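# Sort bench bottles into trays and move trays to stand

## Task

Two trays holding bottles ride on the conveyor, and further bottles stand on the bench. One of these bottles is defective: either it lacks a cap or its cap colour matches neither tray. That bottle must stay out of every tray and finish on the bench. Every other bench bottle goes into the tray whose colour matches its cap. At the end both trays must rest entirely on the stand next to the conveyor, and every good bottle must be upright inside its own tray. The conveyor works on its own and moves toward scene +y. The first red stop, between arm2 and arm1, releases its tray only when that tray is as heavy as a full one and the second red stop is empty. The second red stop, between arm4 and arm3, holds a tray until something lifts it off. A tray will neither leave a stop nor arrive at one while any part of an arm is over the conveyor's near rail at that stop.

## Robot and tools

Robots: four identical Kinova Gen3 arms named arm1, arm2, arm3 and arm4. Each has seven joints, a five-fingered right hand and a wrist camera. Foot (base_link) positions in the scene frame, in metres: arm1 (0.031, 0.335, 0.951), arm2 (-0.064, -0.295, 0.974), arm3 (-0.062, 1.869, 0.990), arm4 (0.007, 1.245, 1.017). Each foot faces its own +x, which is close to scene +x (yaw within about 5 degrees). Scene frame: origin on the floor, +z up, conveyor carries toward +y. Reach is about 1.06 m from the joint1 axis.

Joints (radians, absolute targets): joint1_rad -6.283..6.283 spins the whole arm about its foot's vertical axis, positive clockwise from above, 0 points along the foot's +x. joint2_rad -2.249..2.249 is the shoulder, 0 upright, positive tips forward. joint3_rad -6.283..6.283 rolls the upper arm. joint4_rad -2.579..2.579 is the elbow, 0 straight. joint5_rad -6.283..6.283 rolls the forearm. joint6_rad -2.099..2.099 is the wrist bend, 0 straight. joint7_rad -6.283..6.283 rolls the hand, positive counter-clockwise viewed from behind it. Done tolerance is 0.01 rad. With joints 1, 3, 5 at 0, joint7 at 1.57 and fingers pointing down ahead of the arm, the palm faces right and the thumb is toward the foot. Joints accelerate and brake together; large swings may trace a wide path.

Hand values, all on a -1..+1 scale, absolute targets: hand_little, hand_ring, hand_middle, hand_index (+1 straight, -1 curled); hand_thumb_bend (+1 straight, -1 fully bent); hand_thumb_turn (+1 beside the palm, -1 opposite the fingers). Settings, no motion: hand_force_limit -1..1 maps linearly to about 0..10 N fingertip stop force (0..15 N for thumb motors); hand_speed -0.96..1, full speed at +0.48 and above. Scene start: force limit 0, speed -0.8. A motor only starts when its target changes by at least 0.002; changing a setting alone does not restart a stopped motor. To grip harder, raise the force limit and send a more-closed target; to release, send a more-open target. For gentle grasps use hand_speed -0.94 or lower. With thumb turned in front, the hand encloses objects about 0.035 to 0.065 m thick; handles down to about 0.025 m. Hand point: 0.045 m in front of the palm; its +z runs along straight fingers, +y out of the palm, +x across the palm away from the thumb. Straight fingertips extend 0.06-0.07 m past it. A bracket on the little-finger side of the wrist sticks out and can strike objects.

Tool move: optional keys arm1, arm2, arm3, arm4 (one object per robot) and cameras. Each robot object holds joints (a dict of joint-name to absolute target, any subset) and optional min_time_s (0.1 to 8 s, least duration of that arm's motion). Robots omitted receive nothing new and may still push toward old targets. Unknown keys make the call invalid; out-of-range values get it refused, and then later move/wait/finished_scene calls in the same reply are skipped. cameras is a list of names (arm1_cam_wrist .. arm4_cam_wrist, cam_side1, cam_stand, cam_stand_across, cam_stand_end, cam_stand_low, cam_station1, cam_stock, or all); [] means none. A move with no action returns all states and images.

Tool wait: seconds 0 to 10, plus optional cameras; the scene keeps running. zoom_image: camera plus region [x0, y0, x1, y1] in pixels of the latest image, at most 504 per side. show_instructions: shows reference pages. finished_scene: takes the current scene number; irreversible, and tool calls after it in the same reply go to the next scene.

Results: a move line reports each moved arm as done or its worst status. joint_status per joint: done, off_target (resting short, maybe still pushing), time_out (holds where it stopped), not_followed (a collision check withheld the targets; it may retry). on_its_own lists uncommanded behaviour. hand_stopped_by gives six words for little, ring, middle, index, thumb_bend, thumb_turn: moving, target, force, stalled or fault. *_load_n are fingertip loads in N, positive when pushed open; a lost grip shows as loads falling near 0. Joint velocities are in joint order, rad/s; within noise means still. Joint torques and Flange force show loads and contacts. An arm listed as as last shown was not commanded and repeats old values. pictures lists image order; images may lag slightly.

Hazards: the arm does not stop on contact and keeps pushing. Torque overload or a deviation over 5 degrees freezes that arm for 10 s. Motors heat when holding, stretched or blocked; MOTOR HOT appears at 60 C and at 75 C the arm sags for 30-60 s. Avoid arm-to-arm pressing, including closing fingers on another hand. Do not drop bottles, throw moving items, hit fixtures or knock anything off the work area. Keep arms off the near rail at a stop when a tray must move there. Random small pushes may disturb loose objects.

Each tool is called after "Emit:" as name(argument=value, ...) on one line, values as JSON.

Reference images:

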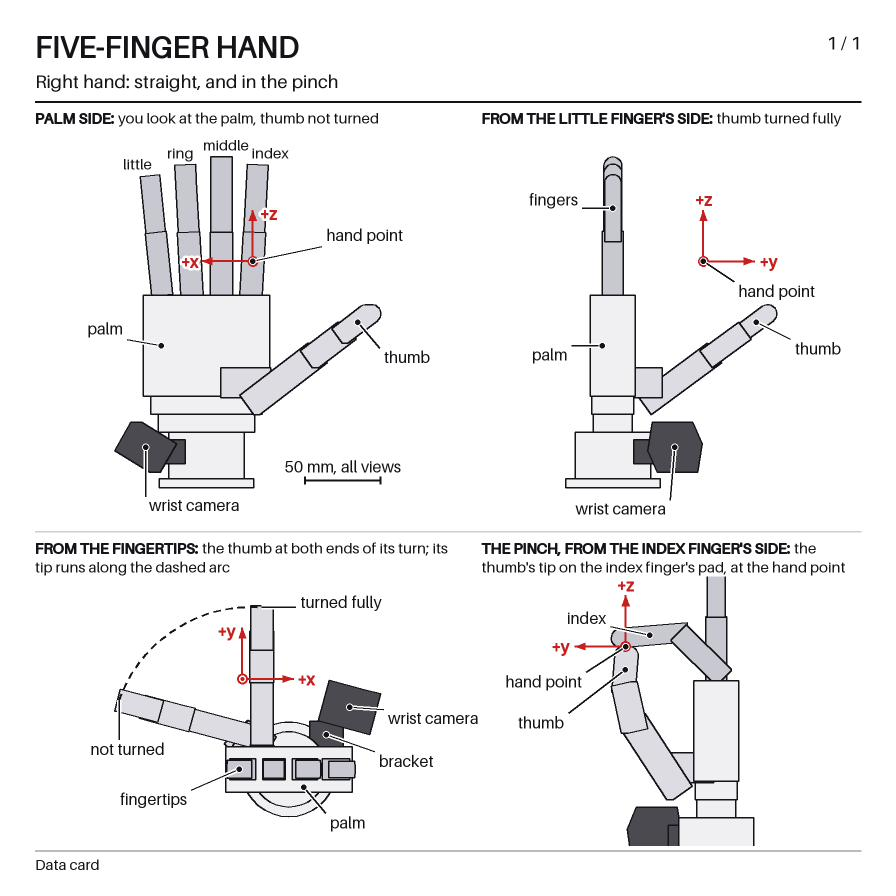

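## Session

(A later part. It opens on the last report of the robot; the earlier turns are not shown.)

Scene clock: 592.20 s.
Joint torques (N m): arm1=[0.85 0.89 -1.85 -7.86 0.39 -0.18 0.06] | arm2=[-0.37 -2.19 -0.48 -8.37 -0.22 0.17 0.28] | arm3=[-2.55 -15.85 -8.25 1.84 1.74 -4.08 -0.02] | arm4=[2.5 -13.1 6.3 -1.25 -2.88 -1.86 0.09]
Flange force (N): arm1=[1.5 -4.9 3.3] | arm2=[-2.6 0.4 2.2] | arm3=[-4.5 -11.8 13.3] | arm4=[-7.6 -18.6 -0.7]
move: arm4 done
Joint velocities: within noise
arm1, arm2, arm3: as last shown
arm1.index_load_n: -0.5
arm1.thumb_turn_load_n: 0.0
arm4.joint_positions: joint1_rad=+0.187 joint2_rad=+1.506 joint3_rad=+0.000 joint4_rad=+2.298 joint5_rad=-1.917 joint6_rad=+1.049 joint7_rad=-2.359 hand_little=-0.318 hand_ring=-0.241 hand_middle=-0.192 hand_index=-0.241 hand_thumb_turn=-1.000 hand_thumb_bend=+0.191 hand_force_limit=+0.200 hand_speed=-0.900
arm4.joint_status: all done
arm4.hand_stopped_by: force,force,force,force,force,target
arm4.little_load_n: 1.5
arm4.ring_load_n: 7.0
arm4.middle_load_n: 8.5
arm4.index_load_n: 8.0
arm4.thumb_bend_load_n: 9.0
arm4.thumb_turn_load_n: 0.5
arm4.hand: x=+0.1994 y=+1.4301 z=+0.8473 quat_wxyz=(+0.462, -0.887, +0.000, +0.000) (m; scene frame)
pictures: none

Emit:
move(arm3={"joints": {"hand_little": 0.05, "hand_ring": 0.05, "hand_middle": 0.05, "hand_index": 0.05, "hand_thumb_bend": 0.5, "hand_speed": -0.8}}, arm4={"joints": {"hand_little": 0.05, "hand_ring": 0.05, "hand_middle": 0.05, "hand_index": 0.05, "hand_thumb_bend": 0.5, "hand_speed": -0.8}}, cameras=["cam_stand_across", "cam_stand"])

Emit:
move(arm3={"joints": {"joint1_rad": -0.5734, "joint2_rad": 1.2891, "joint4_rad": 2.4459, "joint5_rad": 1.5794, "joint6_rad": 0.8126, "joint7_rad": -3.8928}, "min_time_s": 2}, arm4={"joints": {"joint1_rad": 0.1868, "joint2_rad": 1.3631, "joint4_rad": 2.4062, "joint5_rad": -1.8978, "joint6_rad": 1.038, "joint7_rad": -2.3954}, "min_time_s": 2}, cameras=["cam_stand_across", "cam_stand"])

Emit:
move(arm3={"joints": {"joint1_rad": -0.5674, "joint2_rad": 1.1178, "joint4_rad": 2.5107, "joint5_rad": 1.4846, "joint6_rad": 0.8198, "joint7_rad": -3.747}, "min_time_s": 1.5}, arm4={"joints": {"joint1_rad": 0.1856, "joint2_rad": 1.2025, "joint4_rad": 2.4821, "joint5_rad": -1.8497, "joint6_rad": 1.0134, "joint7_rad": -2.4901}, "min_time_s": 1.5}, cameras=["cam_stand_across", "cam_stand", "cam_stand_end", "cam_stock"])

Scene clock: 597.47 s.
Joint torques (N m): arm1=[0.89 0.88 -1.83 -7.84 0.38 -0.16 0.04] | arm2=[-0.41 -2.22 -0.49 -8.35 -0.21 0.16 0.28] | arm3=[0.55 -15.02 2.15 6.21 -0.91 1.39 -0.43] | arm4=[-0.46 -14.13 -1.79 4.21 1.17 1.25 -0.38]
Flange force (N): arm1=[1.4 -4.9 3.2] | arm2=[-2.7 0.4 2.1] | arm3=[0.0 5.7 2.1] | arm4=[-5.0 0.2 -0.9]
move: arm3 done; arm4 done
Joint velocities: within noise
arm1, arm2: as last shown
arm1.index_load_n: 0.0
arm2.middle_load_n: 0.5
arm2.thumb_bend_load_n: -0.5
arm3.joint_positions: joint1_rad=-0.573 joint2_rad=+1.434 joint3_rad=+0.000 joint4_rad=+2.351 joint5_rad=+1.627 joint6_rad=+0.814 joint7_rad=-3.962 hand_little=+0.050 hand_ring=+0.050 hand_middle=+0.050 hand_index=+0.050 hand_thumb_turn=-1.000 hand_thumb_bend=+0.500 hand_force_limit=+0.200 hand_speed=-0.800
arm3.joint_status: all done
arm3.hand_stopped_by: target,target,target,target,target,target
arm3.little_load_n: 0.0
arm3.ring_load_n: 0.0
arm3.middle_load_n: 0.0
arm3.index_load_n: 0.0
arm3.thumb_bend_load_n: 0.0
arm3.thumb_turn_load_n: 0.0
arm3.hand: x=+0.1831 y=+1.7239 z=+0.8479 quat_wxyz=(-0.002, -0.001, -0.887, +0.463) (m; scene frame)
arm4.joint_positions: joint1_rad=+0.187 joint2_rad=+1.506 joint3_rad=+0.000 joint4_rad=+2.298 joint5_rad=-1.917 joint6_rad=+1.049 joint7_rad=-2.359 hand_little=+0.050 hand_ring=+0.050 hand_middle=+0.050 hand_index=+0.050 hand_thumb_turn=-1.000 hand_thumb_bend=+0.500 hand_force_limit=+0.200 hand_speed=-0.800
arm4.joint_status: all done
arm4.hand_stopped_by: target,target,target,target,target,target
arm4.little_load_n: 0.0
arm4.ring_load_n: 0.0
arm4.middle_load_n: 0.0
arm4.index_load_n: 0.0
arm4.thumb_bend_load_n: 0.0
arm4.thumb_turn_load_n: 0.0
arm4.hand: x=+0.1994 y=+1.4301 z=+0.8473 quat_wxyz=(+0.462, -0.887, +0.000, +0.000) (m; scene frame)
pictures: cam_stand, cam_stand_across

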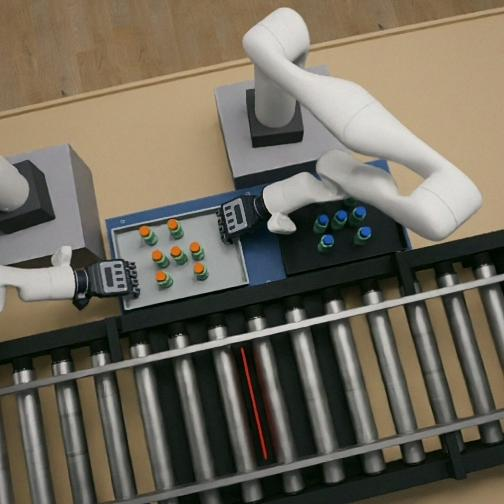

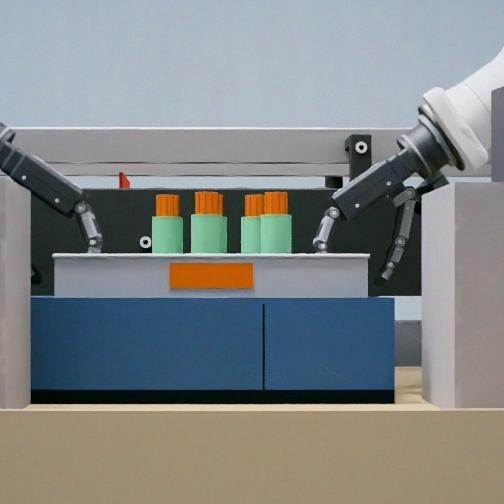

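Scene clock: 599.77 s.
Joint torques (N m): arm1=[0.89 0.91 -1.82 -7.83 0.38 -0.16 0.05] | arm2=[-0.4 -2.2 -0.49 -8.37 -0.25 0.18 0.26] | arm3=[0.57 -14.79 2.09 5.8 -0.85 1.5 -0.44] | arm4=[-0.5 -13.92 -1.68 3.97 1.14 1.34 -0.3]
Flange force (N): arm1=[1.5 -4.9 3.2] | arm2=[-2.7 0.3 2.2] | arm3=[0.0 5.7 1.8] | arm4=[-5.0 0.5 -0.6]
move: arm3 done; arm4 done
Joint velocities: within noise
arm1, arm2: as last shown
arm2.middle_load_n: 0.0
arm2.thumb_bend_load_n: 0.0
arm3.joint_positions: joint1_rad=-0.573 joint2_rad=+1.289 joint3_rad=+0.000 joint4_rad=+2.446 joint5_rad=+1.579 joint6_rad=+0.813 joint7_rad=-3.893 hand_little=+0.050 hand_ring=+0.050 hand_middle=+0.050 hand_index=+0.050 hand_thumb_turn=-1.000 hand_thumb_bend=+0.500 hand_force_limit=+0.200 hand_speed=-0.800
arm3.joint_status: all done
arm3.hand_stopped_by: target,target,target,target,target,target
arm3.little_load_n: 0.0
arm3.ring_load_n: 0.0
arm3.middle_load_n: 0.0
arm3.index_load_n: 0.0
arm3.thumb_bend_load_n: 0.0
arm3.thumb_turn_load_n: 0.0
arm3.hand: x=+0.1832 y=+1.7241 z=+0.8984 quat_wxyz=(-0.002, -0.001, -0.887, +0.463) (m; scene frame)
arm4.joint_positions: joint1_rad=+0.187 joint2_rad=+1.363 joint3_rad=+0.000 joint4_rad=+2.406 joint5_rad=-1.898 joint6_rad=+1.038 joint7_rad=-2.395 hand_little=+0.050 hand_ring=+0.050 hand_middle=+0.050 hand_index=+0.050 hand_thumb_turn=-1.000 hand_thumb_bend=+0.500 hand_force_limit=+0.200 hand_speed=-0.800
arm4.joint_status: all done
arm4.hand_stopped_by: target,target,target,target,target,target
arm4.little_load_n: 0.0
arm4.ring_load_n: 0.0
arm4.middle_load_n: 0.0
arm4.index_load_n: 0.0
arm4.thumb_bend_load_n: 0.0
arm4.thumb_turn_load_n: 0.0
arm4.hand: x=+0.1999 y=+1.4300 z=+0.9002 quat_wxyz=(+0.462, -0.887, +0.000, +0.000) (m; scene frame)
pictures: cam_stand, cam_stand_across

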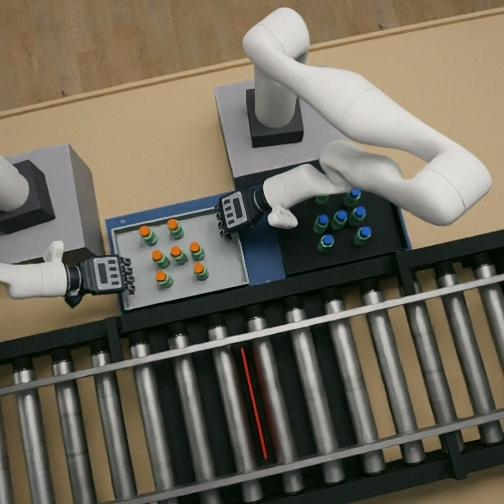

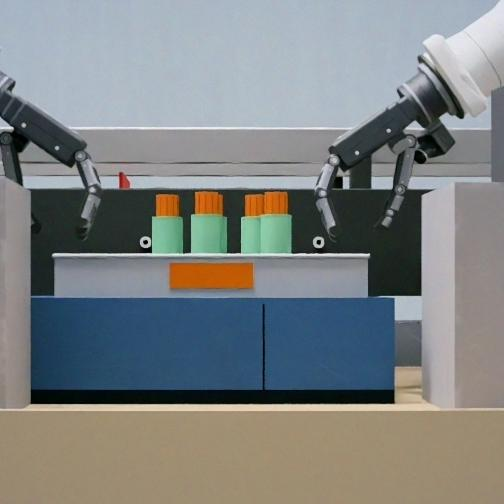

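Scene clock: 601.60 s.
Joint torques (N m): arm1=[0.89 0.93 -1.83 -7.85 0.4 -0.16 0.04] | arm2=[-0.39 -2.18 -0.44 -8.35 -0.23 0.17 0.27] | arm3=[0.49 -14.34 1.95 5.1 -0.69 1.63 -0.47] | arm4=[-0.51 -13.63 -1.62 3.43 1 1.48 -0.36]
Flange force (N): arm1=[1.6 -4.9 3.3] | arm2=[-2.6 0.5 2.2] | arm3=[-0.7 5.8 1.6] | arm4=[-5.5 1.4 -0.1]
move: arm3 done; arm4 done
Joint velocities: within noise
arm1, arm2: as last shown
arm2.little_load_n: -0.5
arm3.joint_positions: joint1_rad=-0.567 joint2_rad=+1.118 joint3_rad=+0.000 joint4_rad=+2.511 joint5_rad=+1.485 joint6_rad=+0.820 joint7_rad=-3.747 hand_little=+0.050 hand_ring=+0.050 hand_middle=+0.050 hand_index=+0.050 hand_thumb_turn=-1.000 hand_thumb_bend=+0.500 hand_force_limit=+0.200 hand_speed=-0.800
arm3.joint_status: all done
arm3.hand_stopped_by: target,target,target,target,target,target
arm3.little_load_n: 0.0
arm3.ring_load_n: 0.0
arm3.middle_load_n: 0.0
arm3.index_load_n: 0.0
arm3.thumb_bend_load_n: 0.0
arm3.thumb_turn_load_n: 0.0
arm3.hand: x=+0.1861 y=+1.7242 z=+0.9484 quat_wxyz=(-0.002, -0.001, -0.887, +0.463) (m; scene frame)
arm4.joint_positions: joint1_rad=+0.186 joint2_rad=+1.203 joint3_rad=+0.000 joint4_rad=+2.482 joint5_rad=-1.850 joint6_rad=+1.013 joint7_rad=-2.490 hand_little=+0.050 hand_ring=+0.050 hand_middle=+0.050 hand_index=+0.050 hand_thumb_turn=-1.000 hand_thumb_bend=+0.500 hand_force_limit=+0.200 hand_speed=-0.800
arm4.joint_status: all done
arm4.hand_stopped_by: target,target,target,target,target,target
arm4.little_load_n: 0.0
arm4.ring_load_n: 0.0
arm4.middle_load_n: 0.0
arm4.index_load_n: 0.0
arm4.thumb_bend_load_n: 0.0
arm4.thumb_turn_load_n: 0.0
arm4.hand: x=+0.2030 y=+1.4299 z=+0.9502 quat_wxyz=(+0.462, -0.887, +0.000, +0.000) (m; scene frame)
pictures: cam_stand, cam_stand_across, cam_stand_end, cam_stock

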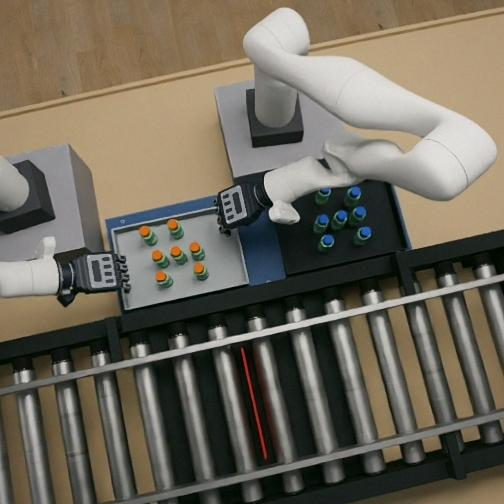

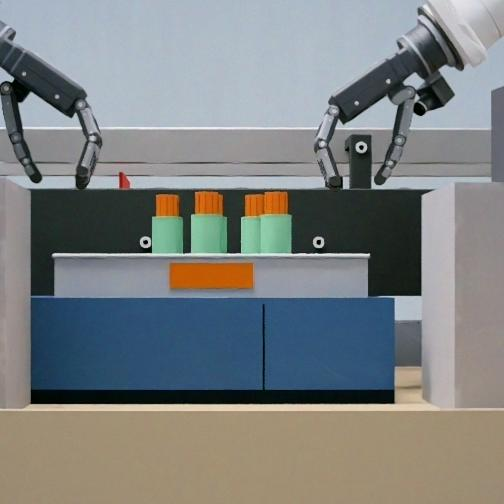

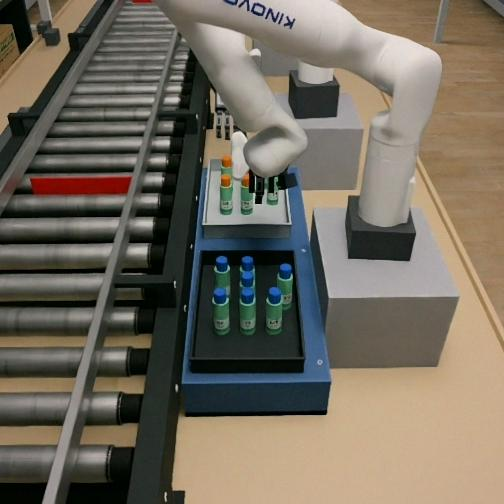

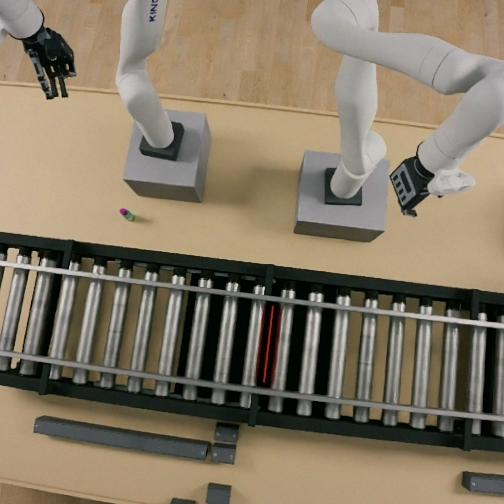

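Emit:
finished_scene(scene=2)

The scene is finished: the task was done.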